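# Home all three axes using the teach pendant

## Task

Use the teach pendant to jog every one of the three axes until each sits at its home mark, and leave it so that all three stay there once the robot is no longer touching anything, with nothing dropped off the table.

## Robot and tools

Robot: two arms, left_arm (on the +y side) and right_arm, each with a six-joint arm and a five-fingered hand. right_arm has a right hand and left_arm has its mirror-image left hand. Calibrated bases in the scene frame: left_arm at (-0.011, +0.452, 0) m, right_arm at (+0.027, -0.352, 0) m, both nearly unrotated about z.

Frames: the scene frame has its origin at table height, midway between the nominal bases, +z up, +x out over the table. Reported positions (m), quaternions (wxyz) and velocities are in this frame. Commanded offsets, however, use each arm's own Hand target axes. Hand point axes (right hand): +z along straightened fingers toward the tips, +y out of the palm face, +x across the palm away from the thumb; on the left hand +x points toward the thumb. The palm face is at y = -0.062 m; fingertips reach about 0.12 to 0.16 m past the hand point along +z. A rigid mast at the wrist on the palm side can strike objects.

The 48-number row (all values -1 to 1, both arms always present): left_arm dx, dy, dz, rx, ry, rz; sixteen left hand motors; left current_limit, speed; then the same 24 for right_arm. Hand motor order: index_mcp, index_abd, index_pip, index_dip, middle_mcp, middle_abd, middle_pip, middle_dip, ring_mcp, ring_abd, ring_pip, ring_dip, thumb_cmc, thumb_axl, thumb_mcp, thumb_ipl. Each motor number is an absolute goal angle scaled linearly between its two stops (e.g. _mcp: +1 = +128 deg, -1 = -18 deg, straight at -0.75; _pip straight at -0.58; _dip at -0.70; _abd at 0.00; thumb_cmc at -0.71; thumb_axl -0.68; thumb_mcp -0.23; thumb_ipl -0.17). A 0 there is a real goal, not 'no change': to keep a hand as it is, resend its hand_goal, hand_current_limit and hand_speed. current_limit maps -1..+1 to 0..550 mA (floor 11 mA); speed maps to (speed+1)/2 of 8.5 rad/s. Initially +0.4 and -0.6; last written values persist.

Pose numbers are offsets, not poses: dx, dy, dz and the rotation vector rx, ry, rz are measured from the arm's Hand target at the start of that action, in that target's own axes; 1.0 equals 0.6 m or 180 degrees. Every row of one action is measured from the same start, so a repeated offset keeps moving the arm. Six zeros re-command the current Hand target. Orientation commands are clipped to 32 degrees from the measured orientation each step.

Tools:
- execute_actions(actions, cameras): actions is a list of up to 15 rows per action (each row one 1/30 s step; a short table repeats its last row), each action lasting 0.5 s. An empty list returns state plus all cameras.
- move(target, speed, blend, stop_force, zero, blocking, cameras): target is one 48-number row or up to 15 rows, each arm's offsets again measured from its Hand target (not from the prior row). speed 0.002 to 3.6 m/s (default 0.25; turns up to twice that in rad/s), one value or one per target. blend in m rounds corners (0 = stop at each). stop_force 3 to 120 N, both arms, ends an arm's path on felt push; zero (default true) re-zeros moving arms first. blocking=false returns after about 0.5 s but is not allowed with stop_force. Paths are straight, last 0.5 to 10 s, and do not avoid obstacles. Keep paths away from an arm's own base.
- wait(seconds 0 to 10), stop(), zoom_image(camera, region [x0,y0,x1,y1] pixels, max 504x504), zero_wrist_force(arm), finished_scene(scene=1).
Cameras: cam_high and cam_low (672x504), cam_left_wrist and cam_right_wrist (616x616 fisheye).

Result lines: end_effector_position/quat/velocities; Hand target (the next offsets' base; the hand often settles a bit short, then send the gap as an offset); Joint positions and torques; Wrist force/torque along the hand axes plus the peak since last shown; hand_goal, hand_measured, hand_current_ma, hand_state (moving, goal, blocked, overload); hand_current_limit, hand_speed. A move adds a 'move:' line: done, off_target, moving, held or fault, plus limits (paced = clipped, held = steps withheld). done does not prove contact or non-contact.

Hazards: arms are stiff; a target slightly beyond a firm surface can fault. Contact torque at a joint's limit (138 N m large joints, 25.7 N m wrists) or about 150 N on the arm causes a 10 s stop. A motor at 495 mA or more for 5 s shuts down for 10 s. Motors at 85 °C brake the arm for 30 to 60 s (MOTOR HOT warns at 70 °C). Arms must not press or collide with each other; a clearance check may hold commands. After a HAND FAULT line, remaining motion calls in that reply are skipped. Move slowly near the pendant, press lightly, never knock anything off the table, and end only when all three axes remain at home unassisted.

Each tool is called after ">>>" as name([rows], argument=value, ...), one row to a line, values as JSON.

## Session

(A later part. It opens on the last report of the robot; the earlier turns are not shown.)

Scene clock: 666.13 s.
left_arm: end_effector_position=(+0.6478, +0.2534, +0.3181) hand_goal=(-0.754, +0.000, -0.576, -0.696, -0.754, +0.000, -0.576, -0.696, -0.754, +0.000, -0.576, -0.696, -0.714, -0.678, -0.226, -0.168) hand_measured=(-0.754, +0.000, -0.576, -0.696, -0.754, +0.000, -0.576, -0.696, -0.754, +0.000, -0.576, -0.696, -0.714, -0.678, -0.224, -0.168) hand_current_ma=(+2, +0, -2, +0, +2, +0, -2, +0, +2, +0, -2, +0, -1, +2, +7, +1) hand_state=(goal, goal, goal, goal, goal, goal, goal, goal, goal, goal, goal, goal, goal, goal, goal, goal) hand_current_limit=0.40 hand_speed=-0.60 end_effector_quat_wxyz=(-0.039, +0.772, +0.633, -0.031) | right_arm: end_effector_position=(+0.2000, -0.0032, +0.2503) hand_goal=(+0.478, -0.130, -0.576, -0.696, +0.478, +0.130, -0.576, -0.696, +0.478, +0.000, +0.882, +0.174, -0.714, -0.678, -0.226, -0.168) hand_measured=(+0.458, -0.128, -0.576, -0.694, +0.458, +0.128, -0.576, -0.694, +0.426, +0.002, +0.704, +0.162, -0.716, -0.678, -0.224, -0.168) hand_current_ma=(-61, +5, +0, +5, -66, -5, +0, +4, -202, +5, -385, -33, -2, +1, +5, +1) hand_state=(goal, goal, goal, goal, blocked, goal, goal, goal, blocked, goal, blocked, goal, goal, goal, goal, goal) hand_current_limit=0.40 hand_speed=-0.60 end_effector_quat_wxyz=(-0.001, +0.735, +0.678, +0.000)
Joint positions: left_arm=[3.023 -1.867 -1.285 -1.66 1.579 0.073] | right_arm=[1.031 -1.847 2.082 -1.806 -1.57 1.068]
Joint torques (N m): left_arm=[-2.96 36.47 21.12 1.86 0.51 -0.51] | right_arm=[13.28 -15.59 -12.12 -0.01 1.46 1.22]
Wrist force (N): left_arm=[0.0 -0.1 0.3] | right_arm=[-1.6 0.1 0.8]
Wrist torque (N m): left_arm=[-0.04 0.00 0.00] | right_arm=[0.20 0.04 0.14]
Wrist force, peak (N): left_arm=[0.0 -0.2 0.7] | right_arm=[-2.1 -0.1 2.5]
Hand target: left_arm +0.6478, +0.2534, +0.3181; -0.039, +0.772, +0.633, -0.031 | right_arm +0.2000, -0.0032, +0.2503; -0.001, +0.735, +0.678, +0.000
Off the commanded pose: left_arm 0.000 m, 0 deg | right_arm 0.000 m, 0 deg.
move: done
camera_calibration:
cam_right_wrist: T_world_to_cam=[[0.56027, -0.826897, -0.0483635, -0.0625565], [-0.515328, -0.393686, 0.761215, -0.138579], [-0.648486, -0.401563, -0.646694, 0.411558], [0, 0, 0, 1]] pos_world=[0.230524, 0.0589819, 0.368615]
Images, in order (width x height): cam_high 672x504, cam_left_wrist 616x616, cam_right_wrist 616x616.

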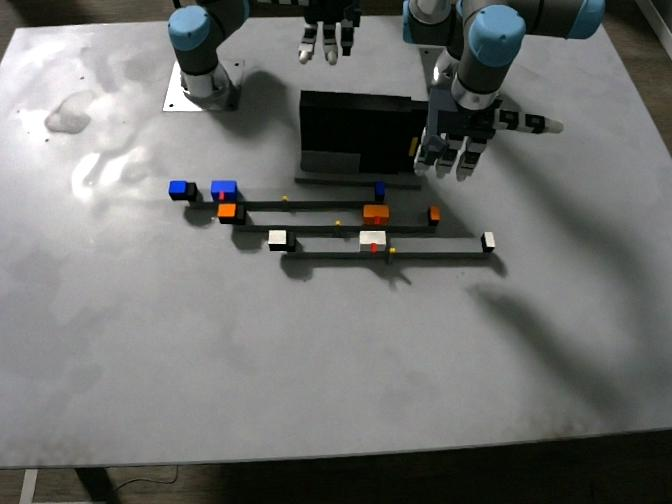

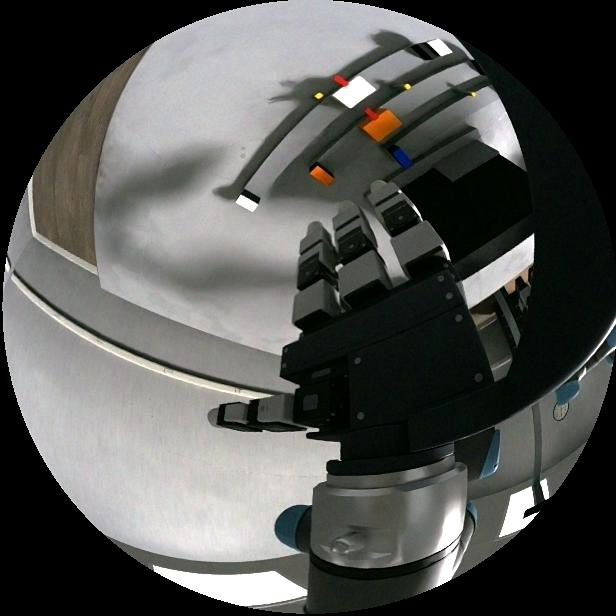

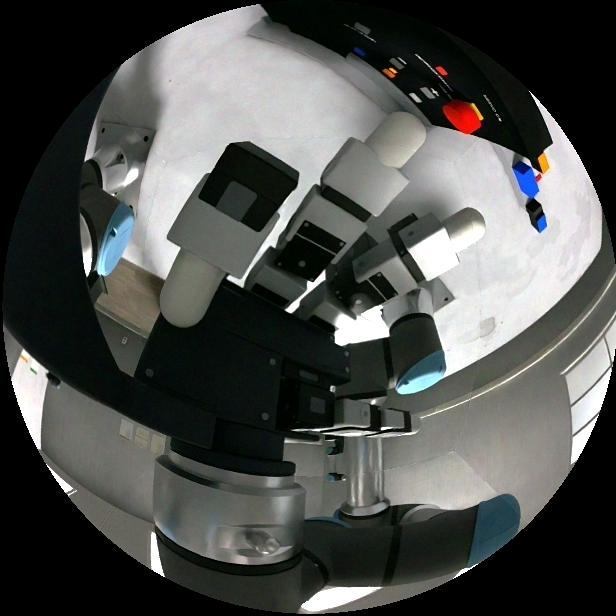

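>>> move([
  [0,0,0,0,0,0,-0.754,0,-0.576,-0.696,-0.754,0,-0.576,-0.696,-0.754,0,-0.576,-0.696,-0.714,-0.678,-0.226,-0.168,0.4,-0.6,-0.0082,0.0592,0.1088,0,0,0,0.479,-0.13,-0.576,-0.696,0.479,0.13,-0.576,-0.696,0.42,0,0.66,0.17,-0.714,-0.678,-0.226,-0.168,0.4,-0.6],
], speed=0.15, cameras=["cam_right_wrist"])

>>> zoom_image(camera="cam_right_wrist", region=[360, 60, 560, 260])

Scene clock: 722.80 s.
left_arm: end_effector_position=(+0.6478, +0.2534, +0.3181) hand_goal=(-0.754, +0.000, -0.576, -0.696, -0.754, +0.000, -0.576, -0.696, -0.754, +0.000, -0.576, -0.696, -0.714, -0.678, -0.226, -0.168) hand_measured=(-0.754, +0.000, -0.576, -0.696, -0.754, +0.000, -0.576, -0.696, -0.754, +0.000, -0.576, -0.696, -0.714, -0.678, -0.224, -0.168) hand_current_ma=(+2, +0, -2, +0, +2, +0, -2, +0, +2, +0, -2, +0, -1, +2, +7, +1) hand_state=(goal, goal, goal, goal, goal, goal, goal, goal, goal, goal, goal, goal, goal, goal, goal, goal) hand_current_limit=0.40 hand_speed=-0.60 end_effector_quat_wxyz=(-0.039, +0.772, +0.633, -0.031) | right_arm: end_effector_position=(+0.2349, -0.0110, +0.1851) hand_goal=(+0.478, -0.130, -0.576, -0.696, +0.478, +0.130, -0.576, -0.696, +0.420, +0.000, +0.660, +0.170, -0.714, -0.678, -0.226, -0.168) hand_measured=(+0.460, -0.128, -0.576, -0.694, +0.458, +0.128, -0.576, -0.694, +0.410, +0.002, +0.660, +0.168, -0.716, -0.678, -0.224, -0.168) hand_current_ma=(-56, +5, +0, +5, -61, -5, +0, +4, -30, +5, +2, -4, -2, +1, +6, +1) hand_state=(goal, goal, goal, goal, goal, goal, goal, goal, goal, goal, goal, goal, goal, goal, goal, goal) hand_current_limit=0.40 hand_speed=-0.60 end_effector_quat_wxyz=(-0.001, +0.736, +0.677, +0.000)
Joint positions: left_arm=[3.023 -1.867 -1.285 -1.66 1.579 0.073] | right_arm=[0.942 -1.781 2.211 -2.001 -1.57 0.979]
Joint torques (N m): left_arm=[-2.84 36.61 21.65 1.93 0.53 -0.75] | right_arm=[7.72 -6.44 -19.86 -4.54 0.32 -0.79]
Wrist force (N): left_arm=[0.1 0.0 0.3] | right_arm=[-1.3 -0.2 0.9]
Wrist torque (N m): left_arm=[-0.03 -0.01 0.01] | right_arm=[0.11 -0.01 0.11]
Wrist force, peak (N): left_arm=[0.3 -0.5 0.2] | right_arm=[-1.7 0.6 2.3]
Hand target: left_arm +0.6478, +0.2534, +0.3181; -0.039, +0.772, +0.633, -0.031 | right_arm +0.2349, -0.0110, +0.1850; -0.001, +0.735, +0.678, +0.000
Off the commanded pose: left_arm 0.000 m, 0 deg | right_arm 0.000 m, 0 deg.
move: done
camera_calibration:
cam_right_wrist: T_world_to_cam=[[0.560146, -0.826987, -0.0482704, -0.0917651], [-0.51539, -0.393524, 0.761257, -0.0739109], [-0.648545, -0.401537, -0.646651, 0.388895], [0, 0, 0, 1]] pos_world=[0.265525, 0.0511814, 0.303315]
Images, in order (width x height): cam_right_wrist 616x616.

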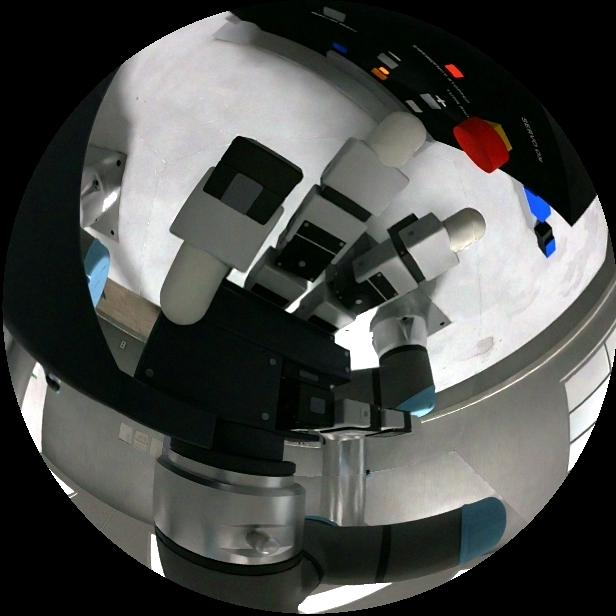

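Scaled by 2.520 from the camera's 616x616 image, which has a finer 880x880 frame.

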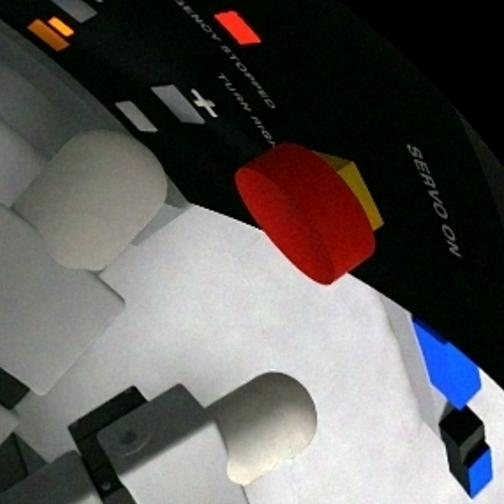

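>>> move([
  [0,0,0,0,0,0,-0.754,0,-0.576,-0.696,-0.754,0,-0.576,-0.696,-0.754,0,-0.576,-0.696,-0.714,-0.678,-0.226,-0.168,0.4,-0.6,0.0068,0.0535,0.0042,0,0,0,0.49,-0.16,-0.576,-0.696,0.49,0.16,-0.576,-0.696,0.42,0,0.66,0.17,-0.714,-0.678,-0.226,-0.168,0.4,-0.6],
], speed=0.04, stop_force=6, cameras=["cam_right_wrist"])

>>> zoom_image(camera="cam_right_wrist", region=[360, 60, 560, 260])

Scene clock: 772.93 s.
left_arm: end_effector_position=(+0.6478, +0.2534, +0.3181) hand_goal=(-0.754, +0.000, -0.576, -0.696, -0.754, +0.000, -0.576, -0.696, -0.754, +0.000, -0.576, -0.696, -0.714, -0.678, -0.226, -0.168) hand_measured=(-0.754, +0.000, -0.576, -0.696, -0.754, +0.000, -0.576, -0.696, -0.754, +0.000, -0.576, -0.696, -0.714, -0.678, -0.224, -0.168) hand_current_ma=(+2, +0, -2, +0, +2, +0, -2, +0, +2, +0, -2, +0, -1, +2, +7, +1) hand_state=(goal, goal, goal, goal, goal, goal, goal, goal, goal, goal, goal, goal, goal, goal, goal, goal) hand_current_limit=0.40 hand_speed=-0.60 end_effector_quat_wxyz=(-0.039, +0.772, +0.633, -0.031) | right_arm: end_effector_position=(+0.2672, -0.0095, +0.1825) hand_goal=(+0.490, -0.160, -0.576, -0.696, +0.490, +0.160, -0.576, -0.696, +0.420, +0.000, +0.660, +0.170, -0.714, -0.678, -0.226, -0.168) hand_measured=(+0.470, -0.158, -0.576, -0.694, +0.468, +0.158, -0.576, -0.694, +0.410, +0.002, +0.660, +0.168, -0.716, -0.678, -0.224, -0.168) hand_current_ma=(-62, +5, +0, +5, -68, -5, +0, +4, -30, +5, +2, -4, -2, +1, +6, +1) hand_state=(goal, goal, goal, goal, blocked, goal, goal, goal, goal, goal, goal, goal, goal, goal, goal, goal) hand_current_limit=0.40 hand_speed=-0.60 end_effector_quat_wxyz=(-0.001, +0.736, +0.678, +0.000)
Joint positions: left_arm=[3.023 -1.867 -1.285 -1.66 1.579 0.073] | right_arm=[0.878 -1.742 2.188 -2.017 -1.57 0.915]
Joint torques (N m): left_arm=[-2.96 35.28 22.14 1.91 0.59 -0.87] | right_arm=[13.44 -20.03 -10.97 -0.3 -1.12 -0.63]
Wrist force (N): left_arm=[0.0 0.0 0.1] | right_arm=[-1.1 0.3 1.0]
Wrist torque (N m): left_arm=[0.00 0.01 -0.01] | right_arm=[0.17 -0.02 0.15]
Wrist force, peak (N): left_arm=[0.4 0.0 0.5] | right_arm=[-1.4 0.0 1.6]
Hand target: left_arm +0.6478, +0.2534, +0.3181; -0.039, +0.772, +0.633, -0.031 | right_arm +0.2672, -0.0095, +0.1825; -0.001, +0.735, +0.678, +0.000
Off the commanded pose: left_arm 0.000 m, 0 deg | right_arm 0.000 m, 0 deg.
move: done
camera_calibration:
cam_right_wrist: T_world_to_cam=[[0.56027, -0.826897, -0.0483635, -0.108756], [-0.515328, -0.393686, 0.761215, -0.0546916], [-0.648486, -0.401563, -0.646694, 0.408761], [0, 0, 0, 1]] pos_world=[0.297824, 0.0526819, 0.300715]
Images, in order (width x height): cam_right_wrist 616x616.

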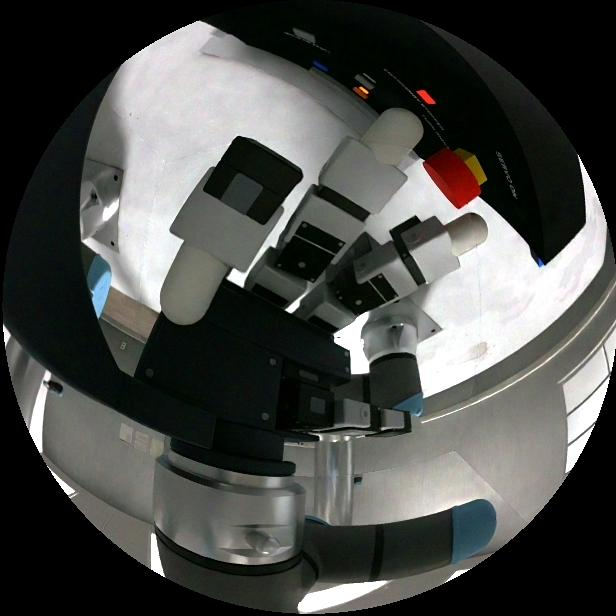

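Scaled by 2.520 from the camera's 616x616 image, which has a finer 880x880 frame.

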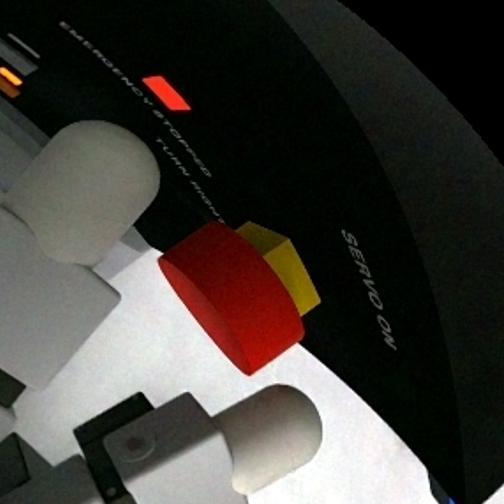

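>>> move([
  [0,0,0,0,0,0,-0.754,0,-0.576,-0.696,-0.754,0,-0.576,-0.696,-0.754,0,-0.576,-0.696,-0.714,-0.678,-0.226,-0.168,0.4,-0.6,0,0,0,0,0,0,0.49,0.15,-0.576,-0.696,0.49,-0.15,-0.576,-0.696,0.42,0,0.66,0.17,-0.714,-0.678,-0.226,-0.168,0.4,-0.9],
], speed=0.1, cameras=["cam_right_wrist"])

>>> zoom_image(camera="cam_right_wrist", region=[360, 60, 560, 260])

Scene clock: 814.47 s.
left_arm: end_effector_position=(+0.6478, +0.2534, +0.3181) hand_goal=(-0.754, +0.000, -0.576, -0.696, -0.754, +0.000, -0.576, -0.696, -0.754, +0.000, -0.576, -0.696, -0.714, -0.678, -0.226, -0.168) hand_measured=(-0.754, +0.000, -0.576, -0.696, -0.754, +0.000, -0.576, -0.696, -0.754, +0.000, -0.576, -0.696, -0.714, -0.678, -0.224, -0.168) hand_current_ma=(+2, +0, -2, +0, +2, +0, -2, +0, +2, +0, -2, +0, -1, +2, +7, +1) hand_state=(goal, goal, goal, goal, goal, goal, goal, goal, goal, goal, goal, goal, goal, goal, goal, goal) hand_current_limit=0.40 hand_speed=-0.60 end_effector_quat_wxyz=(-0.039, +0.772, +0.633, -0.031) | right_arm: end_effector_position=(+0.2672, -0.0095, +0.1825) hand_goal=(+0.490, +0.150, -0.576, -0.696, +0.490, -0.150, -0.576, -0.696, +0.420, +0.000, +0.660, +0.170, -0.714, -0.678, -0.226, -0.168) hand_measured=(+0.470, -0.006, -0.576, -0.694, +0.468, +0.036, -0.576, -0.694, +0.410, +0.002, +0.660, +0.168, -0.716, -0.678, -0.224, -0.168) hand_current_ma=(-62, -385, +0, +5, -68, +385, +0, +4, -30, +5, +2, -4, -2, +1, +6, +1) hand_state=(goal, moving, goal, goal, blocked, blocked, goal, goal, goal, goal, goal, goal, goal, goal, goal, goal) hand_current_limit=0.40 hand_speed=-0.90 end_effector_quat_wxyz=(-0.001, +0.735, +0.678, +0.000)
Joint positions: left_arm=[3.023 -1.867 -1.285 -1.66 1.579 0.073] | right_arm=[0.878 -1.742 2.188 -2.017 -1.57 0.915]
Joint torques (N m): left_arm=[-3.36 36.67 21.96 1.88 0.57 -0.96] | right_arm=[13.2 -18.84 -11.34 0.02 -1.96 -0.71]
Wrist force (N): left_arm=[0.2 -0.2 0.1] | right_arm=[-1.0 0.7 1.0]
Wrist torque (N m): left_arm=[-0.04 -0.02 0.02] | right_arm=[0.17 -0.04 0.15]
Wrist force, peak (N): left_arm=[-0.2 -0.2 0.6] | right_arm=[-1.3 0.3 1.4]
Hand target: left_arm +0.6478, +0.2534, +0.3181; -0.039, +0.772, +0.633, -0.031 | right_arm +0.2672, -0.0095, +0.1825; -0.001, +0.735, +0.678, +0.000
Off the commanded pose: left_arm 0.000 m, 0 deg | right_arm 0.000 m, 0 deg.
move: done
camera_calibration:
cam_right_wrist: T_world_to_cam=[[0.56027, -0.826897, -0.0483635, -0.108756], [-0.515328, -0.393686, 0.761215, -0.0546916], [-0.648486, -0.401563, -0.646694, 0.408761], [0, 0, 0, 1]] pos_world=[0.297824, 0.0526819, 0.300715]
Images, in order (width x height): cam_right_wrist 616x616.

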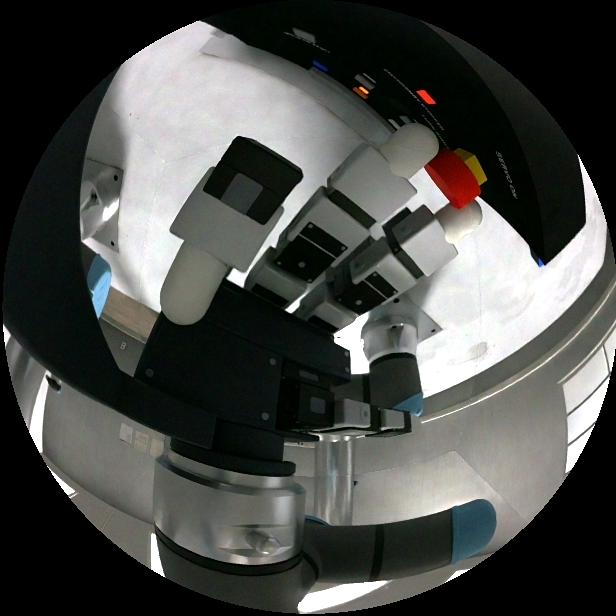

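Scaled by 2.520 from the camera's 616x616 image, which has a finer 880x880 frame.

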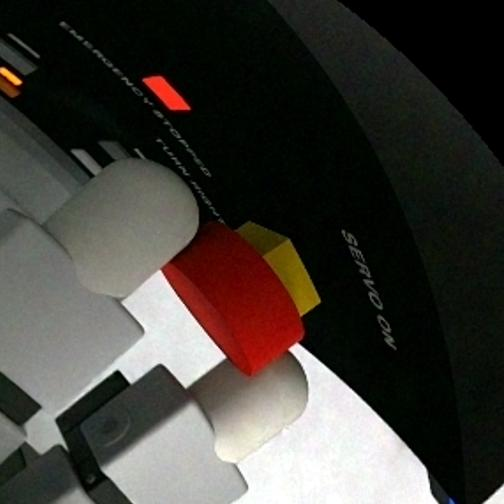

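>>> move([
  [0,0,0,0,0,0,-0.754,0,-0.576,-0.696,-0.754,0,-0.576,-0.696,-0.754,0,-0.576,-0.696,-0.714,-0.678,-0.226,-0.168,0.4,-0.6,0.0097,0,-0.0012,0,0.1389,0,0.49,0.15,-0.576,-0.696,0.49,-0.15,-0.576,-0.696,0.42,0,0.66,0.17,-0.714,-0.678,-0.226,-0.168,0.4,-0.9],
  [0,0,0,0,0,0,-0.754,0,-0.576,-0.696,-0.754,0,-0.576,-0.696,-0.754,0,-0.576,-0.696,-0.714,-0.678,-0.226,-0.168,0.4,-0.6,0.0165,0,-0.0048,0,0.25,0,0.49,0.15,-0.576,-0.696,0.49,-0.15,-0.576,-0.696,0.42,0,0.66,0.17,-0.714,-0.678,-0.226,-0.168,0.4,-0.9],
], speed=0.15, blend=0.003, cameras=["cam_right_wrist"])

>>> zoom_image(camera="cam_right_wrist", region=[360, 60, 560, 260])

Scene clock: 847.57 s.
left_arm: end_effector_position=(+0.6478, +0.2534, +0.3181) hand_goal=(-0.754, +0.000, -0.576, -0.696, -0.754, +0.000, -0.576, -0.696, -0.754, +0.000, -0.576, -0.696, -0.714, -0.678, -0.226, -0.168) hand_measured=(-0.754, +0.000, -0.576, -0.696, -0.754, +0.000, -0.576, -0.696, -0.754, +0.000, -0.576, -0.696, -0.714, -0.678, -0.224, -0.168) hand_current_ma=(+2, +0, -2, +0, +2, +0, -2, +0, +2, +0, -2, +0, -1, +2, +7, +1) hand_state=(goal, goal, goal, goal, goal, goal, goal, goal, goal, goal, goal, goal, goal, goal, goal, goal) hand_current_limit=0.40 hand_speed=-0.60 end_effector_quat_wxyz=(-0.039, +0.772, +0.633, -0.031) | right_arm: end_effector_position=(+0.2681, +0.0003, +0.1853) hand_goal=(+0.490, +0.150, -0.576, -0.696, +0.490, -0.150, -0.576, -0.696, +0.420, +0.000, +0.660, +0.170, -0.714, -0.678, -0.226, -0.168) hand_measured=(+0.512, +0.050, -0.558, -0.688, +0.422, +0.034, -0.616, -0.712, +0.410, +0.002, +0.660, +0.168, -0.716, -0.678, -0.224, -0.168) hand_current_ma=(+71, -339, +53, +23, -271, +385, -137, -49, -30, +3, +2, -4, -2, +1, +6, +1) hand_state=(blocked, blocked, goal, goal, blocked, blocked, blocked, goal, goal, goal, goal, goal, goal, goal, goal, goal) hand_current_limit=0.40 hand_speed=-0.90 end_effector_quat_wxyz=(-0.260, +0.680, +0.626, +0.281)
Joint positions: left_arm=[3.023 -1.867 -1.285 -1.66 1.579 0.073] | right_arm=[0.476 -2.041 2.642 -2.628 -0.906 0.674]
Joint torques (N m): left_arm=[-3.86 35.92 21.39 1.86 0.71 -1.07] | right_arm=[6.89 5.48 -24.69 -2.61 2.64 0.94]
Wrist force (N): left_arm=[0.1 0.0 0.3] | right_arm=[-0.1 3.8 1.9]
Wrist torque (N m): left_arm=[-0.03 0.00 0.00] | right_arm=[0.52 0.11 0.24]
Wrist force, peak (N): left_arm=[0.1 -0.3 0.7] | right_arm=[1.5 4.0 1.4]
Hand target: left_arm +0.6478, +0.2534, +0.3181; -0.039, +0.772, +0.633, -0.031 | right_arm +0.2680, +0.0003, +0.1854; -0.260, +0.679, +0.626, +0.282
Off the commanded pose: left_arm 0.000 m, 0 deg | right_arm 0.000 m, 0 deg.
move: done
camera_calibration:
cam_right_wrist: T_world_to_cam=[[0.581226, -0.566174, -0.584485, -0.00735414], [-0.549524, -0.802842, 0.231231, 0.0549529], [-0.600166, 0.186791, -0.777759, 0.426281], [0, 0, 0, 1]] pos_world=[0.290312, -0.0396708, 0.314539]
Images, in order (width x height): cam_right_wrist 616x616.

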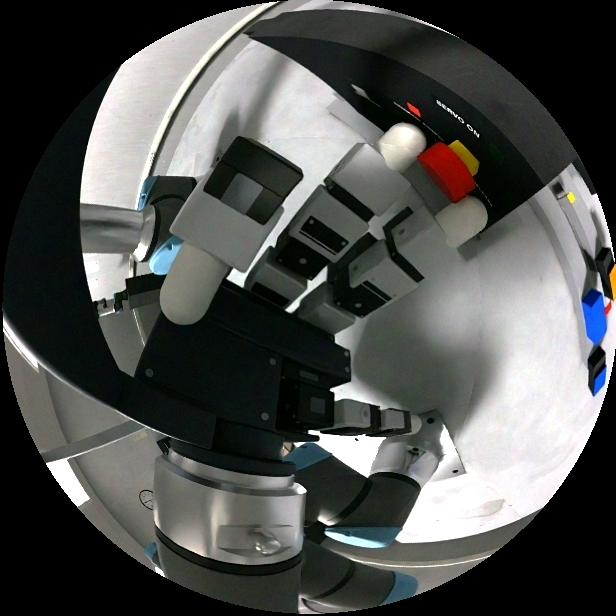

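Scaled by 2.520 from the camera's 616x616 image, which has a finer 880x880 frame.

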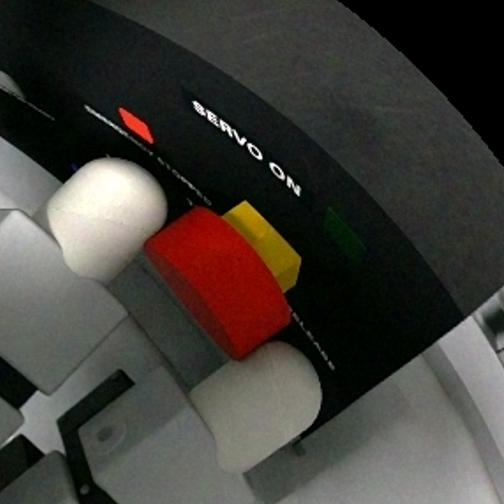

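>>> move([
  [0,0,0,0,0,0,-0.754,0,-0.576,-0.696,-0.754,0,-0.576,-0.696,-0.754,0,-0.576,-0.696,-0.714,-0.678,-0.226,-0.168,0.4,-0.6,0.0115,0,-0.0018,0,0.1667,0,0.49,0.15,-0.576,-0.696,0.49,-0.15,-0.576,-0.696,0.42,0,0.66,0.17,-0.714,-0.678,-0.226,-0.168,0.6,-0.9],
], speed=0.15, cameras=["cam_right_wrist"])

>>> zoom_image(camera="cam_right_wrist", region=[360, 60, 560, 260])

Scene clock: 872.27 s.
left_arm: end_effector_position=(+0.6478, +0.2534, +0.3181) hand_goal=(-0.754, +0.000, -0.576, -0.696, -0.754, +0.000, -0.576, -0.696, -0.754, +0.000, -0.576, -0.696, -0.714, -0.678, -0.226, -0.168) hand_measured=(-0.754, +0.000, -0.576, -0.696, -0.754, +0.000, -0.576, -0.696, -0.754, +0.000, -0.576, -0.696, -0.714, -0.678, -0.224, -0.168) hand_current_ma=(+2, +0, -2, +0, +2, +0, -2, +0, +2, +0, -2, +0, -1, +2, +7, +1) hand_state=(goal, goal, goal, goal, goal, goal, goal, goal, goal, goal, goal, goal, goal, goal, goal, goal) hand_current_limit=0.40 hand_speed=-0.60 end_effector_quat_wxyz=(-0.039, +0.772, +0.633, -0.031) | right_arm: end_effector_position=(+0.2682, +0.0026, +0.1888) hand_goal=(+0.490, +0.150, -0.576, -0.696, +0.490, -0.150, -0.576, -0.696, +0.420, +0.000, +0.660, +0.170, -0.714, -0.678, -0.226, -0.168) hand_measured=(+0.520, +0.076, -0.552, -0.684, +0.400, +0.006, -0.632, -0.722, +0.412, +0.000, +0.660, +0.168, -0.716, -0.678, -0.224, -0.168) hand_current_ma=(+104, -237, +71, +31, -376, +440, -200, -79, -19, +1, +2, -4, -2, +1, +6, +1) hand_state=(blocked, blocked, blocked, goal, blocked, blocked, blocked, blocked, goal, goal, goal, goal, goal, goal, goal, goal) hand_current_limit=0.60 hand_speed=-0.90 end_effector_quat_wxyz=(-0.353, +0.628, +0.578, +0.383)
Joint positions: left_arm=[3.023 -1.867 -1.285 -1.66 1.579 0.073] | right_arm=[0.266 -2.024 2.82 -2.891 -0.556 0.599]
Joint torques (N m): left_arm=[-3.47 35.89 22.9 1.8 0.84 -1.23] | right_arm=[13.7 -3.69 -26.41 -0.31 -0.95 0.78]
Wrist force (N): left_arm=[0.2 -0.1 0.3] | right_arm=[1.1 3.7 3.0]
Wrist torque (N m): left_arm=[-0.04 -0.02 0.02] | right_arm=[0.50 0.21 0.21]
Wrist force, peak (N): left_arm=[0.0 -0.1 0.7] | right_arm=[1.2 6.1 2.7]
Hand target: left_arm +0.6478, +0.2534, +0.3181; -0.039, +0.772, +0.633, -0.031 | right_arm +0.2682, +0.0027, +0.1889; -0.353, +0.628, +0.578, +0.383 (not the last commanded pose)
Off the commanded pose: left_arm 0.000 m, 0 deg | right_arm 0.003 m, 12 deg.
move: held (right_arm; a check stopped the path); limits=held
pose unreachable (right arm): on one or more control steps of this call, first in action 0 (counted from 0), this arm could not follow its commanded pose, so it was not sent that pose on those steps. It may still have moved: this result reports where it is.
cause: moving toward the commanded pose would bring two parts of the arm too close to each other (joints 3 (elbow) and 4 (wrist 1) lie between them).
camera_calibration:
cam_right_wrist: T_world_to_cam=[[0.597756, -0.363605, -0.714479, 0.0155613], [-0.551477, -0.833356, -0.0372805, 0.107387], [-0.58186, 0.416303, -0.698663, 0.408195], [0, 0, 0, 1]] pos_world=[0.287433, -0.074783, 0.300313]
Images, in order (width x height): cam_right_wrist 616x616.

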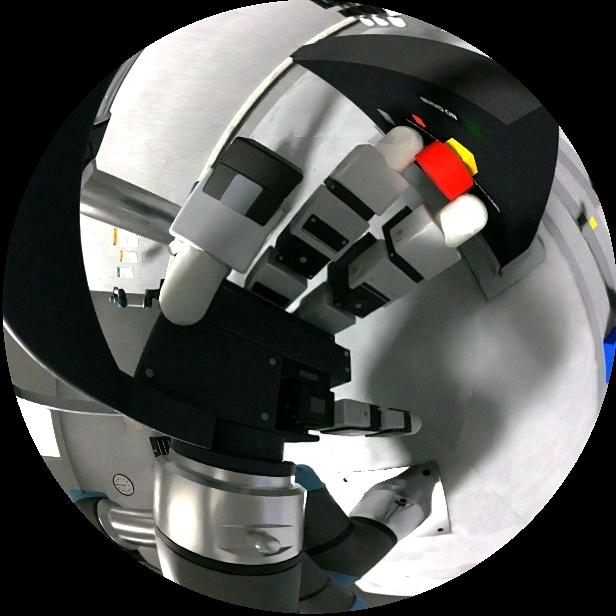

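Scaled by 2.520 from the camera's 616x616 image, which has a finer 880x880 frame.

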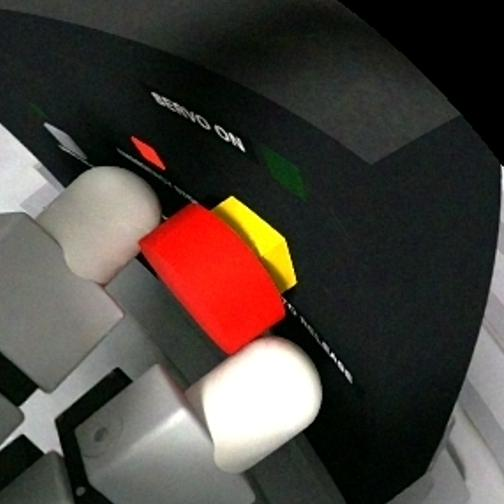

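>>> move([
  [0,0,0,0,0,0,-0.754,0,-0.576,-0.696,-0.754,0,-0.576,-0.696,-0.754,0,-0.576,-0.696,-0.714,-0.678,-0.226,-0.168,0.4,-0.6,0,0,0,0,0,0,0.34,0.2,-0.576,-0.696,0.62,-0.2,-0.5,-0.65,0.42,0,0.66,0.17,-0.714,-0.678,-0.226,-0.168,0.75,-0.93],
], speed=0.15, cameras=["cam_right_wrist"])

>>> zoom_image(camera="cam_right_wrist", region=[360, 60, 560, 260])

Scene clock: 914.10 s.
left_arm: end_effector_position=(+0.6478, +0.2534, +0.3181) hand_goal=(-0.754, +0.000, -0.576, -0.696, -0.754, +0.000, -0.576, -0.696, -0.754, +0.000, -0.576, -0.696, -0.714, -0.678, -0.226, -0.168) hand_measured=(-0.754, +0.000, -0.576, -0.696, -0.754, +0.000, -0.576, -0.696, -0.754, +0.000, -0.576, -0.696, -0.714, -0.678, -0.224, -0.168) hand_current_ma=(+2, +0, -2, +0, +2, +0, -2, +0, +2, +0, -2, +0, -1, +2, +7, +1) hand_state=(goal, goal, goal, goal, goal, goal, goal, goal, goal, goal, goal, goal, goal, goal, goal, goal) hand_current_limit=0.40 hand_speed=-0.60 end_effector_quat_wxyz=(-0.039, +0.772, +0.633, -0.031) | right_arm: end_effector_position=(+0.2682, +0.0027, +0.1889) hand_goal=(+0.340, +0.200, -0.576, -0.696, +0.620, -0.200, -0.500, -0.650, +0.420, +0.000, +0.660, +0.170, -0.714, -0.678, -0.226, -0.168) hand_measured=(+0.506, +0.078, -0.538, -0.678, +0.400, +0.006, -0.632, -0.714, +0.412, +0.000, +0.660, +0.168, -0.716, -0.678, -0.224, -0.168) hand_current_ma=(+481, -434, +128, +54, -481, +481, -481, -236, -19, +1, +2, -4, -2, +1, +6, +1) hand_state=(blocked, blocked, blocked, goal, blocked, blocked, blocked, blocked, goal, goal, goal, goal, goal, goal, goal, goal) hand_current_limit=0.75 hand_speed=-0.93 end_effector_quat_wxyz=(-0.353, +0.628, +0.578, +0.383)
Joint positions: left_arm=[3.023 -1.867 -1.285 -1.66 1.579 0.073] | right_arm=[0.266 -2.024 2.82 -2.891 -0.556 0.599]
Joint torques (N m): left_arm=[-4.76 35.72 22.62 1.92 0.8 -1.2] | right_arm=[13.25 -5.12 -27.16 -2.21 0.64 1.24]
Wrist force (N): left_arm=[-0.2 -0.2 0.4] | right_arm=[0.3 3.8 2.2]
Wrist torque (N m): left_arm=[-0.06 0.04 -0.01] | right_arm=[0.49 0.20 0.27]
Wrist force, peak (N): left_arm=[-0.3 -0.1 0.7] | right_arm=[0.5 4.3 3.5]
Hand target: left_arm +0.6478, +0.2534, +0.3181; -0.039, +0.772, +0.633, -0.031 | right_arm +0.2682, +0.0027, +0.1889; -0.353, +0.628, +0.578, +0.383
Off the commanded pose: left_arm 0.000 m, 0 deg | right_arm 0.000 m, 0 deg.
move: done
camera_calibration:
cam_right_wrist: T_world_to_cam=[[0.59789, -0.363495, -0.714422, 0.0156456], [-0.551375, -0.833419, -0.0373974, 0.107337], [-0.581819, 0.416274, -0.698715, 0.408209], [0, 0, 0, 1]] pos_world=[0.287332, -0.0747829, 0.300413]
Images, in order (width x height): cam_right_wrist 616x616.

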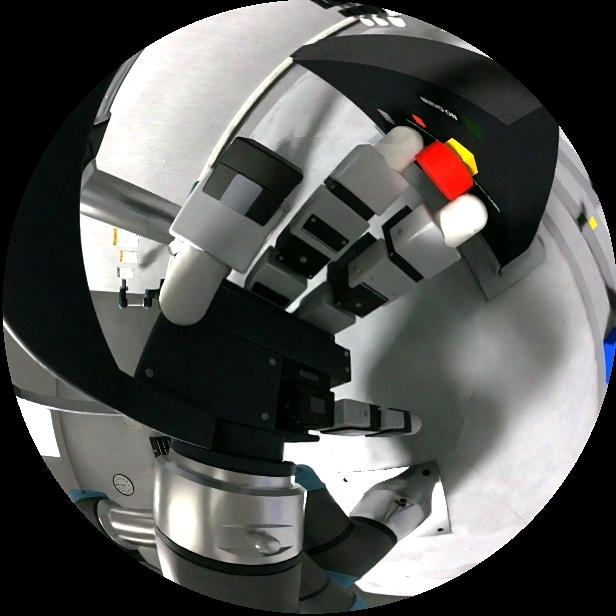

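Scaled by 2.520 from the camera's 616x616 image, which has a finer 880x880 frame.

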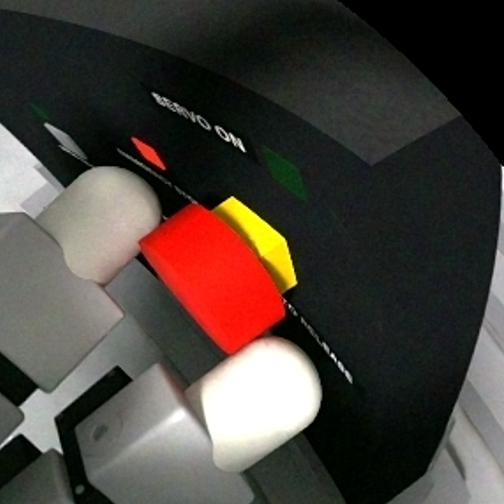

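>>> move([
  [0,0,0,0,0,0,-0.754,0,-0.576,-0.696,-0.754,0,-0.576,-0.696,-0.754,0,-0.576,-0.696,-0.714,-0.678,-0.226,-0.168,0.4,-0.6,0,0,0,0,0,0,0.49,-0.2,-0.576,-0.696,0.49,0.2,-0.576,-0.696,0.42,0,0.66,0.17,-0.714,-0.678,-0.226,-0.168,0.4,-0.8],
  [0,0,0,0,0,0,-0.754,0,-0.576,-0.696,-0.754,0,-0.576,-0.696,-0.754,0,-0.576,-0.696,-0.714,-0.678,-0.226,-0.168,0.4,-0.6,-0.0188,0,-0.0133,0,-0.3483,0,0.49,-0.2,-0.576,-0.696,0.49,0.2,-0.576,-0.696,0.42,0,0.66,0.17,-0.714,-0.678,-0.226,-0.168,0.4,-0.8],
  [0,0,0,0,0,0,-0.754,0,-0.576,-0.696,-0.754,0,-0.576,-0.696,-0.754,0,-0.576,-0.696,-0.714,-0.678,-0.226,-0.168,0.4,-0.6,-0.0185,0.0052,-0.0303,0,-0.598,0,0.49,-0.2,-0.576,-0.696,0.49,0.2,-0.576,-0.696,0.42,0,0.66,0.17,-0.714,-0.678,-0.226,-0.168,0.4,-0.8],
], speed=0.25, blend=[0,0.003,0], cameras=["cam_right_wrist", "cam_high"])

>>> zoom_image(camera="cam_right_wrist", region=[360, 60, 560, 260])

Scene clock: 966.43 s.
left_arm: end_effector_position=(+0.6478, +0.2534, +0.3181) hand_goal=(-0.754, +0.000, -0.576, -0.696, -0.754, +0.000, -0.576, -0.696, -0.754, +0.000, -0.576, -0.696, -0.714, -0.678, -0.226, -0.168) hand_measured=(-0.754, +0.000, -0.576, -0.696, -0.754, +0.000, -0.576, -0.696, -0.754, +0.000, -0.576, -0.696, -0.714, -0.678, -0.224, -0.168) hand_current_ma=(+2, +0, -2, +0, +2, +0, -2, +0, +2, +0, -2, +0, -1, +2, +7, +1) hand_state=(goal, goal, goal, goal, goal, goal, goal, goal, goal, goal, goal, goal, goal, goal, goal, goal) hand_current_limit=0.40 hand_speed=-0.60 end_effector_quat_wxyz=(-0.039, +0.772, +0.633, -0.031) | right_arm: end_effector_position=(+0.2695, -0.0187, +0.1874) hand_goal=(+0.490, -0.200, -0.576, -0.696, +0.490, +0.200, -0.576, -0.696, +0.420, +0.000, +0.660, +0.170, -0.714, -0.678, -0.226, -0.168) hand_measured=(+0.484, -0.200, -0.576, -0.694, +0.480, +0.200, -0.582, -0.698, +0.412, +0.000, +0.660, +0.168, -0.716, -0.678, -0.224, -0.168) hand_current_ma=(-16, +0, +0, +5, -31, +0, -12, -6, -19, +1, +2, -4, -2, +1, +6, +1) hand_state=(goal, goal, goal, goal, goal, goal, goal, goal, goal, goal, goal, goal, goal, goal, goal, goal) hand_current_limit=0.40 hand_speed=-0.80 end_effector_quat_wxyz=(+0.258, +0.679, +0.627, -0.281)
Joint positions: left_arm=[3.023 -1.867 -1.285 -1.66 1.579 0.073] | right_arm=[1.047 -1.326 1.788 -1.312 -1.907 1.21]
Joint torques (N m): left_arm=[-4.29 36.5 23.12 1.76 0.88 -1.22] | right_arm=[-12.95 -21.11 -14.81 0.89 0.15 0.97]
Wrist force (N): left_arm=[0.2 0.0 0.4] | right_arm=[-1.0 0.1 0.8]
Wrist torque (N m): left_arm=[-0.03 -0.02 0.02] | right_arm=[0.05 -0.10 0.10]
Wrist force, peak (N): left_arm=[0.0 -0.3 0.9] | right_arm=[0.2 4.1 2.4]
Hand target: left_arm +0.6478, +0.2534, +0.3181; -0.039, +0.772, +0.633, -0.031 | right_arm +0.2695, -0.0188, +0.1873; +0.258, +0.679, +0.627, -0.281
Off the commanded pose: left_arm 0.000 m, 0 deg | right_arm 0.000 m, 0 deg.
move: done
camera_calibration:
cam_right_wrist: T_world_to_cam=[[0.577364, -0.634043, 0.514432, -0.223818], [-0.461012, 0.26686, 0.846318, -0.0790915], [-0.673883, -0.725793, -0.138226, 0.315334], [0, 0, 0, 1]] pos_world=[0.305261, 0.108063, 0.225663]
Images, in order (width x height): cam_high 672x504, cam_right_wrist 616x616.

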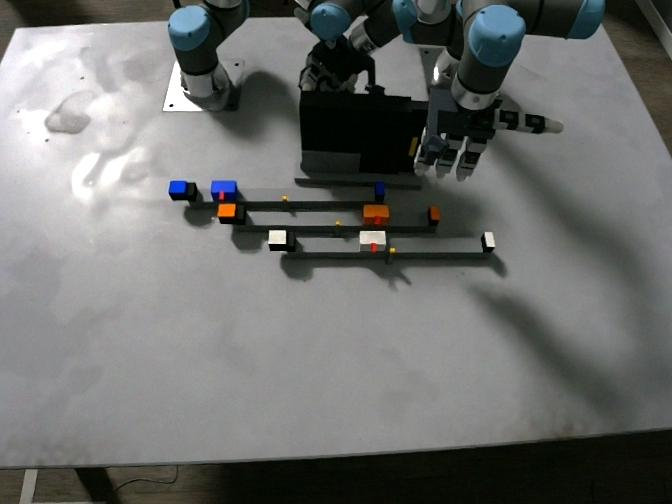

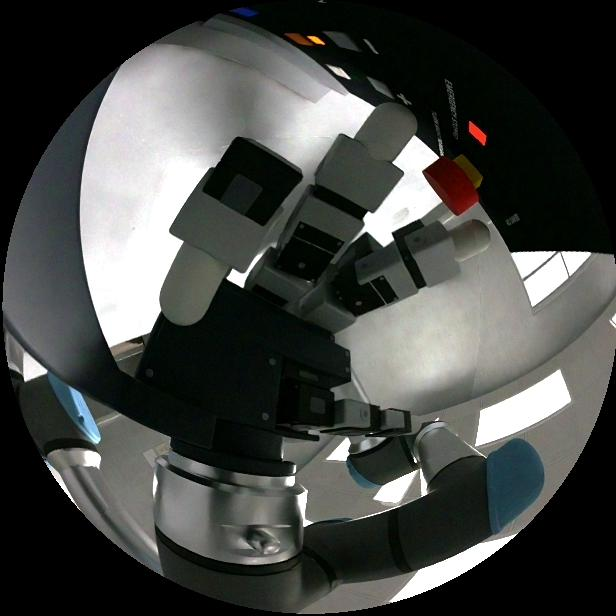

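Scaled by 2.520 from the camera's 616x616 image, which has a finer 880x880 frame.

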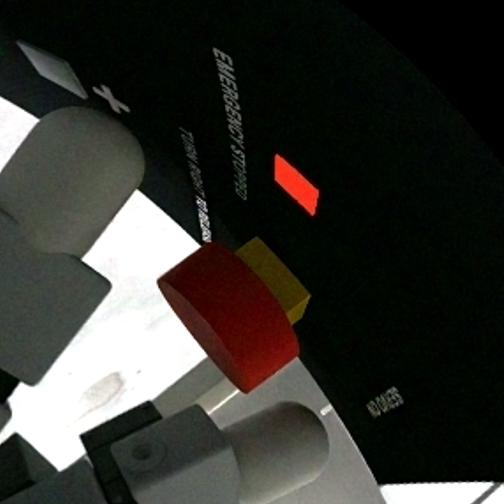

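>>> move([
  [0,0,0,0,0,0,-0.754,0,-0.576,-0.696,-0.754,0,-0.576,-0.696,-0.754,0,-0.576,-0.696,-0.714,-0.678,-0.226,-0.168,0.4,-0.6,-0.0043,0,-0.003,0,0,0,0.49,-0.2,-0.576,-0.696,0.49,0.2,-0.576,-0.696,0.42,0,0.66,0.17,-0.714,-0.678,-0.226,-0.168,0.4,-0.8],
  [0,0,0,0,0,0,-0.754,0,-0.576,-0.696,-0.754,0,-0.576,-0.696,-0.754,0,-0.576,-0.696,-0.714,-0.678,-0.226,-0.168,0.4,-0.6,-0.0043,0,-0.003,0,0,0,0.49,0.2,-0.576,-0.696,0.49,-0.2,-0.576,-0.696,0.42,0,0.66,0.17,-0.714,-0.678,-0.226,-0.168,0.7,-0.88],
], speed=0.1, cameras=["cam_right_wrist"])

>>> zoom_image(camera="cam_right_wrist", region=[360, 60, 560, 260])

Scene clock: 992.57 s.
left_arm: end_effector_position=(+0.6478, +0.2534, +0.3181) hand_goal=(-0.754, +0.000, -0.576, -0.696, -0.754, +0.000, -0.576, -0.696, -0.754, +0.000, -0.576, -0.696, -0.714, -0.678, -0.226, -0.168) hand_measured=(-0.754, +0.000, -0.576, -0.696, -0.754, +0.000, -0.576, -0.696, -0.754, +0.000, -0.576, -0.696, -0.714, -0.678, -0.224, -0.168) hand_current_ma=(+2, +0, -2, +0, +2, +0, -2, +0, +2, +0, -2, +0, -1, +2, +7, +1) hand_state=(goal, goal, goal, goal, goal, goal, goal, goal, goal, goal, goal, goal, goal, goal, goal, goal) hand_current_limit=0.40 hand_speed=-0.60 end_effector_quat_wxyz=(-0.039, +0.772, +0.633, -0.031) | right_arm: end_effector_position=(+0.2695, -0.0193, +0.1905) hand_goal=(+0.490, +0.200, -0.576, -0.696, +0.490, -0.200, -0.576, -0.696, +0.420, +0.000, +0.660, +0.170, -0.714, -0.678, -0.226, -0.168) hand_measured=(+0.484, -0.020, -0.576, -0.694, +0.480, +0.020, -0.582, -0.698, +0.412, +0.000, +0.660, +0.168, -0.716, -0.678, -0.224, -0.168) hand_current_ma=(-16, -466, +0, +5, -31, +466, -12, -6, -19, +1, +2, -4, -2, +1, +6, +1) hand_state=(goal, blocked, goal, goal, goal, blocked, goal, goal, goal, goal, goal, goal, goal, goal, goal, goal) hand_current_limit=0.70 hand_speed=-0.88 end_effector_quat_wxyz=(+0.258, +0.679, +0.627, -0.281)
Joint positions: left_arm=[3.023 -1.867 -1.285 -1.66 1.579 0.073] | right_arm=[1.047 -1.331 1.785 -1.304 -1.907 1.21]
Joint torques (N m): left_arm=[-5.65 35.41 22.37 1.79 0.89 -1.35] | right_arm=[-10.92 -21.49 -17.57 -3.08 -2.05 -0.92]
Wrist force (N): left_arm=[-0.1 -0.2 0.6] | right_arm=[-1.4 0.2 0.8]
Wrist torque (N m): left_arm=[-0.07 0.02 0.00] | right_arm=[0.04 -0.12 0.15]
Wrist force, peak (N): left_arm=[0.4 -0.2 0.7] | right_arm=[-1.6 0.6 0.8]
Hand target: left_arm +0.6478, +0.2534, +0.3181; -0.039, +0.772, +0.633, -0.031 | right_arm +0.2695, -0.0193, +0.1904; +0.258, +0.679, +0.627, -0.281
Off the commanded pose: left_arm 0.000 m, 0 deg | right_arm 0.000 m, 0 deg.
move: done
camera_calibration:
cam_right_wrist: T_world_to_cam=[[0.577233, -0.633995, 0.514637, -0.225818], [-0.460903, 0.267288, 0.846242, -0.0815058], [-0.67407, -0.725677, -0.137923, 0.315214], [0, 0, 0, 1]] pos_world=[0.30526, 0.107362, 0.228663]
Images, in order (width x height): cam_right_wrist 616x616.

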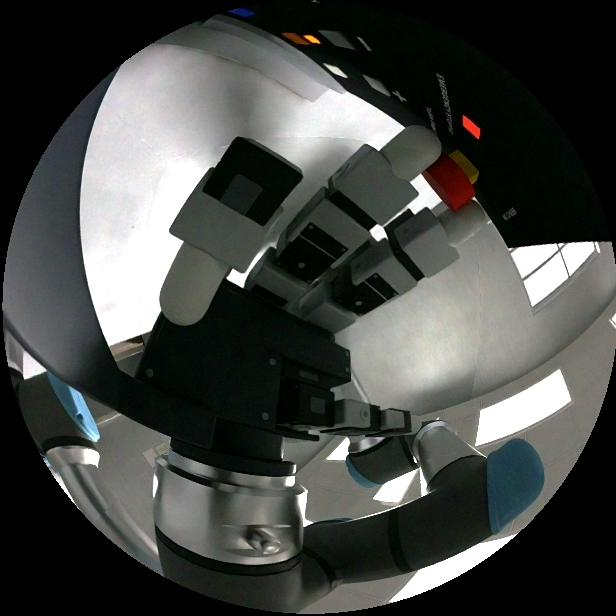

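Scaled by 2.520 from the camera's 616x616 image, which has a finer 880x880 frame.

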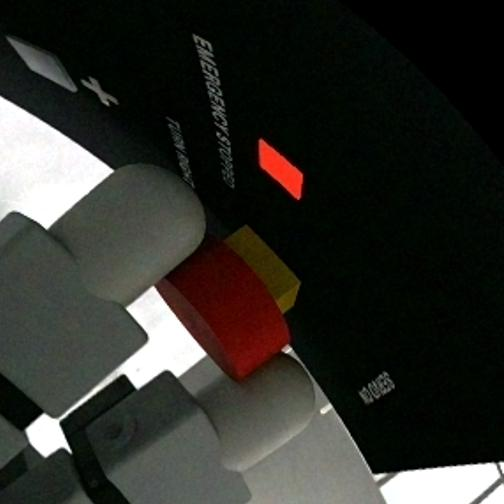

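>>> move([
  [0,0,0,0,0,0,-0.754,0,-0.576,-0.696,-0.754,0,-0.576,-0.696,-0.754,0,-0.576,-0.696,-0.714,-0.678,-0.226,-0.168,0.4,-0.6,0.0128,0,-0.004,0,0.1944,0,0.49,0.2,-0.576,-0.696,0.49,-0.2,-0.576,-0.696,0.42,0,0.66,0.17,-0.714,-0.678,-0.226,-0.168,0.7,-0.88],
  [0,0,0,0,0,0,-0.754,0,-0.576,-0.696,-0.754,0,-0.576,-0.696,-0.754,0,-0.576,-0.696,-0.714,-0.678,-0.226,-0.168,0.4,-0.6,0.021,0,-0.0147,0,0.3889,0,0.49,0.2,-0.576,-0.696,0.49,-0.2,-0.576,-0.696,0.42,0,0.66,0.17,-0.714,-0.678,-0.226,-0.168,0.7,-0.88],
], speed=0.12, blend=0.002, cameras=["cam_right_wrist"])

>>> zoom_image(camera="cam_right_wrist", region=[360, 60, 560, 260])

Scene clock: 1007.33 s.
left_arm: end_effector_position=(+0.6478, +0.2534, +0.3181) hand_goal=(-0.754, +0.000, -0.576, -0.696, -0.754, +0.000, -0.576, -0.696, -0.754, +0.000, -0.576, -0.696, -0.714, -0.678, -0.226, -0.168) hand_measured=(-0.754, +0.000, -0.576, -0.696, -0.754, +0.000, -0.576, -0.696, -0.754, +0.000, -0.576, -0.696, -0.714, -0.678, -0.224, -0.168) hand_current_ma=(+2, +0, -2, +0, +2, +0, -2, +0, +2, +0, -2, +0, -1, +2, +7, +1) hand_state=(goal, goal, goal, goal, goal, goal, goal, goal, goal, goal, goal, goal, goal, goal, goal, goal) hand_current_limit=0.40 hand_speed=-0.60 end_effector_quat_wxyz=(-0.039, +0.772, +0.633, -0.031) | right_arm: end_effector_position=(+0.2708, -0.0043, +0.1878) hand_goal=(+0.490, +0.200, -0.576, -0.696, +0.490, -0.200, -0.576, -0.696, +0.420, +0.000, +0.660, +0.170, -0.714, -0.678, -0.226, -0.168) hand_measured=(+0.538, +0.094, -0.538, -0.678, +0.400, -0.016, -0.630, -0.720, +0.412, +0.000, +0.660, +0.168, -0.716, -0.678, -0.224, -0.168) hand_current_ma=(+183, -365, +127, +55, -384, +467, -194, -72, -19, +1, +2, -4, -2, +1, +6, +1) hand_state=(blocked, blocked, blocked, goal, blocked, blocked, blocked, blocked, goal, goal, goal, goal, goal, goal, goal, goal) hand_current_limit=0.70 hand_speed=-0.88 end_effector_quat_wxyz=(-0.148, +0.718, +0.661, +0.160)
Joint positions: left_arm=[3.023 -1.867 -1.285 -1.66 1.579 0.073] | right_arm=[0.678 -1.943 2.427 -2.352 -1.243 0.764]
Joint torques (N m): left_arm=[-4.21 35.72 23.06 1.72 0.84 -1.47] | right_arm=[12.42 -2.39 -28.09 -1.17 0.57 1.03]
Wrist force (N): left_arm=[0.2 0.0 0.5] | right_arm=[0.0 5.6 2.0]
Wrist torque (N m): left_arm=[-0.05 -0.02 0.02] | right_arm=[0.51 0.06 0.15]
Wrist force, peak (N): left_arm=[0.1 0.0 0.8] | right_arm=[-0.5 7.9 2.2]
Hand target: left_arm +0.6478, +0.2534, +0.3181; -0.039, +0.772, +0.633, -0.031 | right_arm +0.2707, -0.0042, +0.1878; -0.148, +0.718, +0.661, +0.160
Off the commanded pose: left_arm 0.000 m, 0 deg | right_arm 0.000 m, 0 deg.
move: done
camera_calibration:
cam_right_wrist: T_world_to_cam=[[0.56812, -0.733016, -0.374068, -0.0467529], [-0.537997, -0.674782, 0.505201, -0.00181195], [-0.622735, -0.0857672, -0.777718, 0.435591], [0, 0, 0, 1]] pos_world=[0.296844, 0.00186615, 0.322194]
Images, in order (width x height): cam_right_wrist 616x616.

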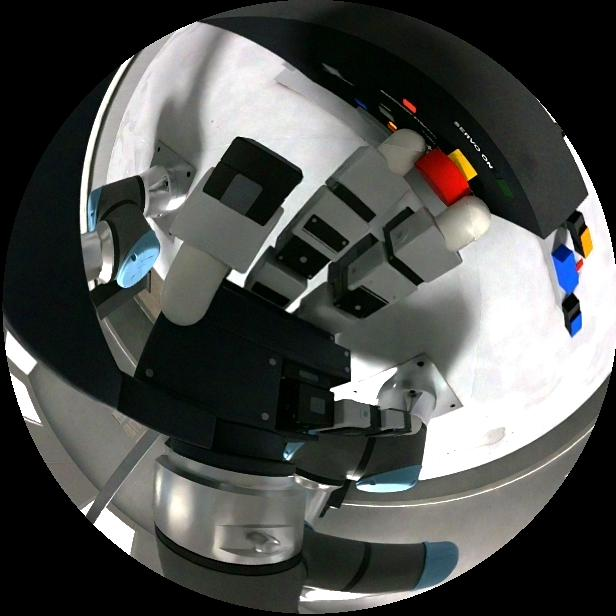

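Scaled by 2.520 from the camera's 616x616 image, which has a finer 880x880 frame.

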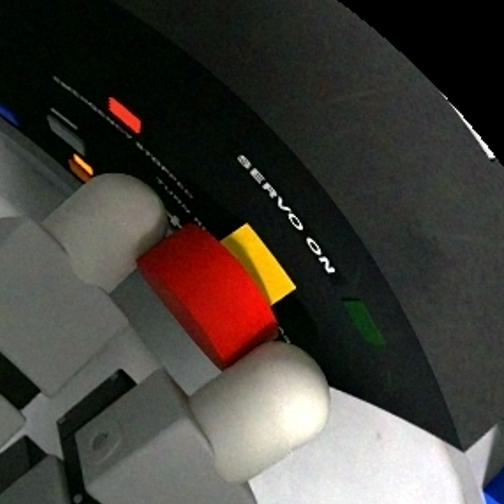

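>>> move([
  [0,0,0,0,0,0,-0.754,0,-0.576,-0.696,-0.754,0,-0.576,-0.696,-0.754,0,-0.576,-0.696,-0.714,-0.678,-0.226,-0.168,0.4,-0.6,0.0131,0,-0.0043,0,0.2,0,0.49,0.2,-0.576,-0.696,0.49,-0.2,-0.576,-0.696,0.42,0,0.66,0.17,-0.714,-0.678,-0.226,-0.168,0.76,-0.88],
], speed=0.15, cameras=["cam_right_wrist"])

>>> zoom_image(camera="cam_right_wrist", region=[360, 60, 560, 260])

Scene clock: 1019.57 s.
left_arm: end_effector_position=(+0.6478, +0.2534, +0.3181) hand_goal=(-0.754, +0.000, -0.576, -0.696, -0.754, +0.000, -0.576, -0.696, -0.754, +0.000, -0.576, -0.696, -0.714, -0.678, -0.226, -0.168) hand_measured=(-0.754, +0.000, -0.576, -0.696, -0.754, +0.000, -0.576, -0.696, -0.754, +0.000, -0.576, -0.696, -0.714, -0.678, -0.224, -0.168) hand_current_ma=(+2, +0, -2, +0, +2, +0, -2, +0, +2, +0, -2, +0, -1, +2, +7, +1) hand_state=(goal, goal, goal, goal, goal, goal, goal, goal, goal, goal, goal, goal, goal, goal, goal, goal) hand_current_limit=0.40 hand_speed=-0.60 end_effector_quat_wxyz=(-0.039, +0.772, +0.633, -0.031) | right_arm: end_effector_position=(+0.2712, +0.0017, +0.1934) hand_goal=(+0.490, +0.200, -0.576, -0.696, +0.490, -0.200, -0.576, -0.696, +0.420, +0.000, +0.660, +0.170, -0.714, -0.678, -0.226, -0.168) hand_measured=(+0.552, +0.168, -0.530, -0.674, +0.364, -0.096, -0.646, -0.728, +0.412, +0.000, +0.660, +0.168, -0.716, -0.678, -0.224, -0.168) hand_current_ma=(+244, -87, +161, +68, -484, +357, -260, -103, -19, +1, +2, -4, -2, +1, +6, +1) hand_state=(blocked, blocked, blocked, blocked, blocked, blocked, blocked, blocked, goal, goal, goal, goal, goal, goal, goal, goal) hand_current_limit=0.76 hand_speed=-0.88 end_effector_quat_wxyz=(-0.345, +0.633, +0.583, +0.374)
Joint positions: left_arm=[3.023 -1.867 -1.285 -1.66 1.579 0.073] | right_arm=[0.277 -2.056 2.791 -2.814 -0.586 0.592]
Joint torques (N m): left_arm=[-5.58 35.49 23.19 1.67 0.93 -1.61] | right_arm=[4.74 -4.48 -23.66 -0.66 2.72 -0.44]
Wrist force (N): left_arm=[-0.1 0.0 0.6] | right_arm=[2.0 4.1 2.3]
Wrist torque (N m): left_arm=[-0.05 0.02 -0.01] | right_arm=[0.50 0.20 0.10]
Wrist force, peak (N): left_arm=[0.1 -0.3 0.8] | right_arm=[0.8 7.9 2.2]
Hand target: left_arm +0.6478, +0.2534, +0.3181; -0.039, +0.772, +0.633, -0.031 | right_arm +0.2712, +0.0018, +0.1935; -0.345, +0.633, +0.583, +0.374
Off the commanded pose: left_arm 0.000 m, 0 deg | right_arm 0.000 m, 0 deg.
move: done
camera_calibration:
cam_right_wrist: T_world_to_cam=[[0.596076, -0.383944, -0.705181, 0.015353], [-0.55154, -0.834061, -0.012092, 0.103599], [-0.583521, 0.396143, -0.708924, 0.415999], [0, 0, 0, 1]] pos_world=[0.290732, -0.0724929, 0.306992]
Images, in order (width x height): cam_right_wrist 616x616.

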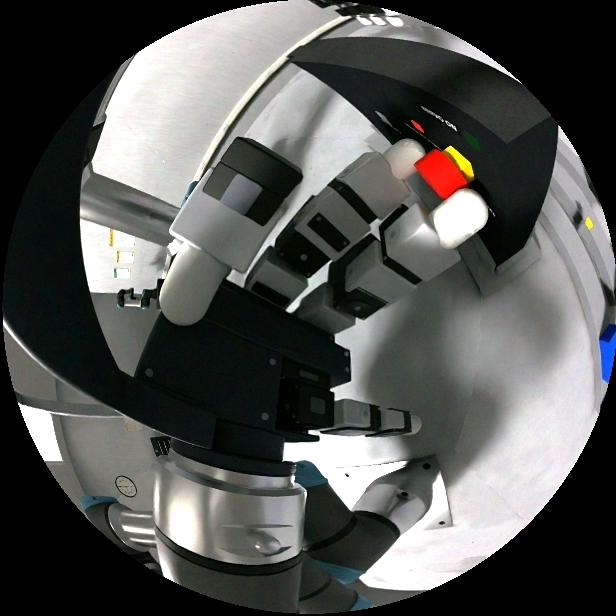

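Scaled by 2.520 from the camera's 616x616 image, which has a finer 880x880 frame.

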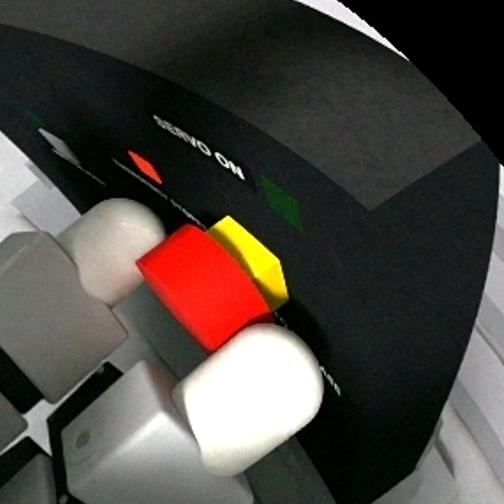

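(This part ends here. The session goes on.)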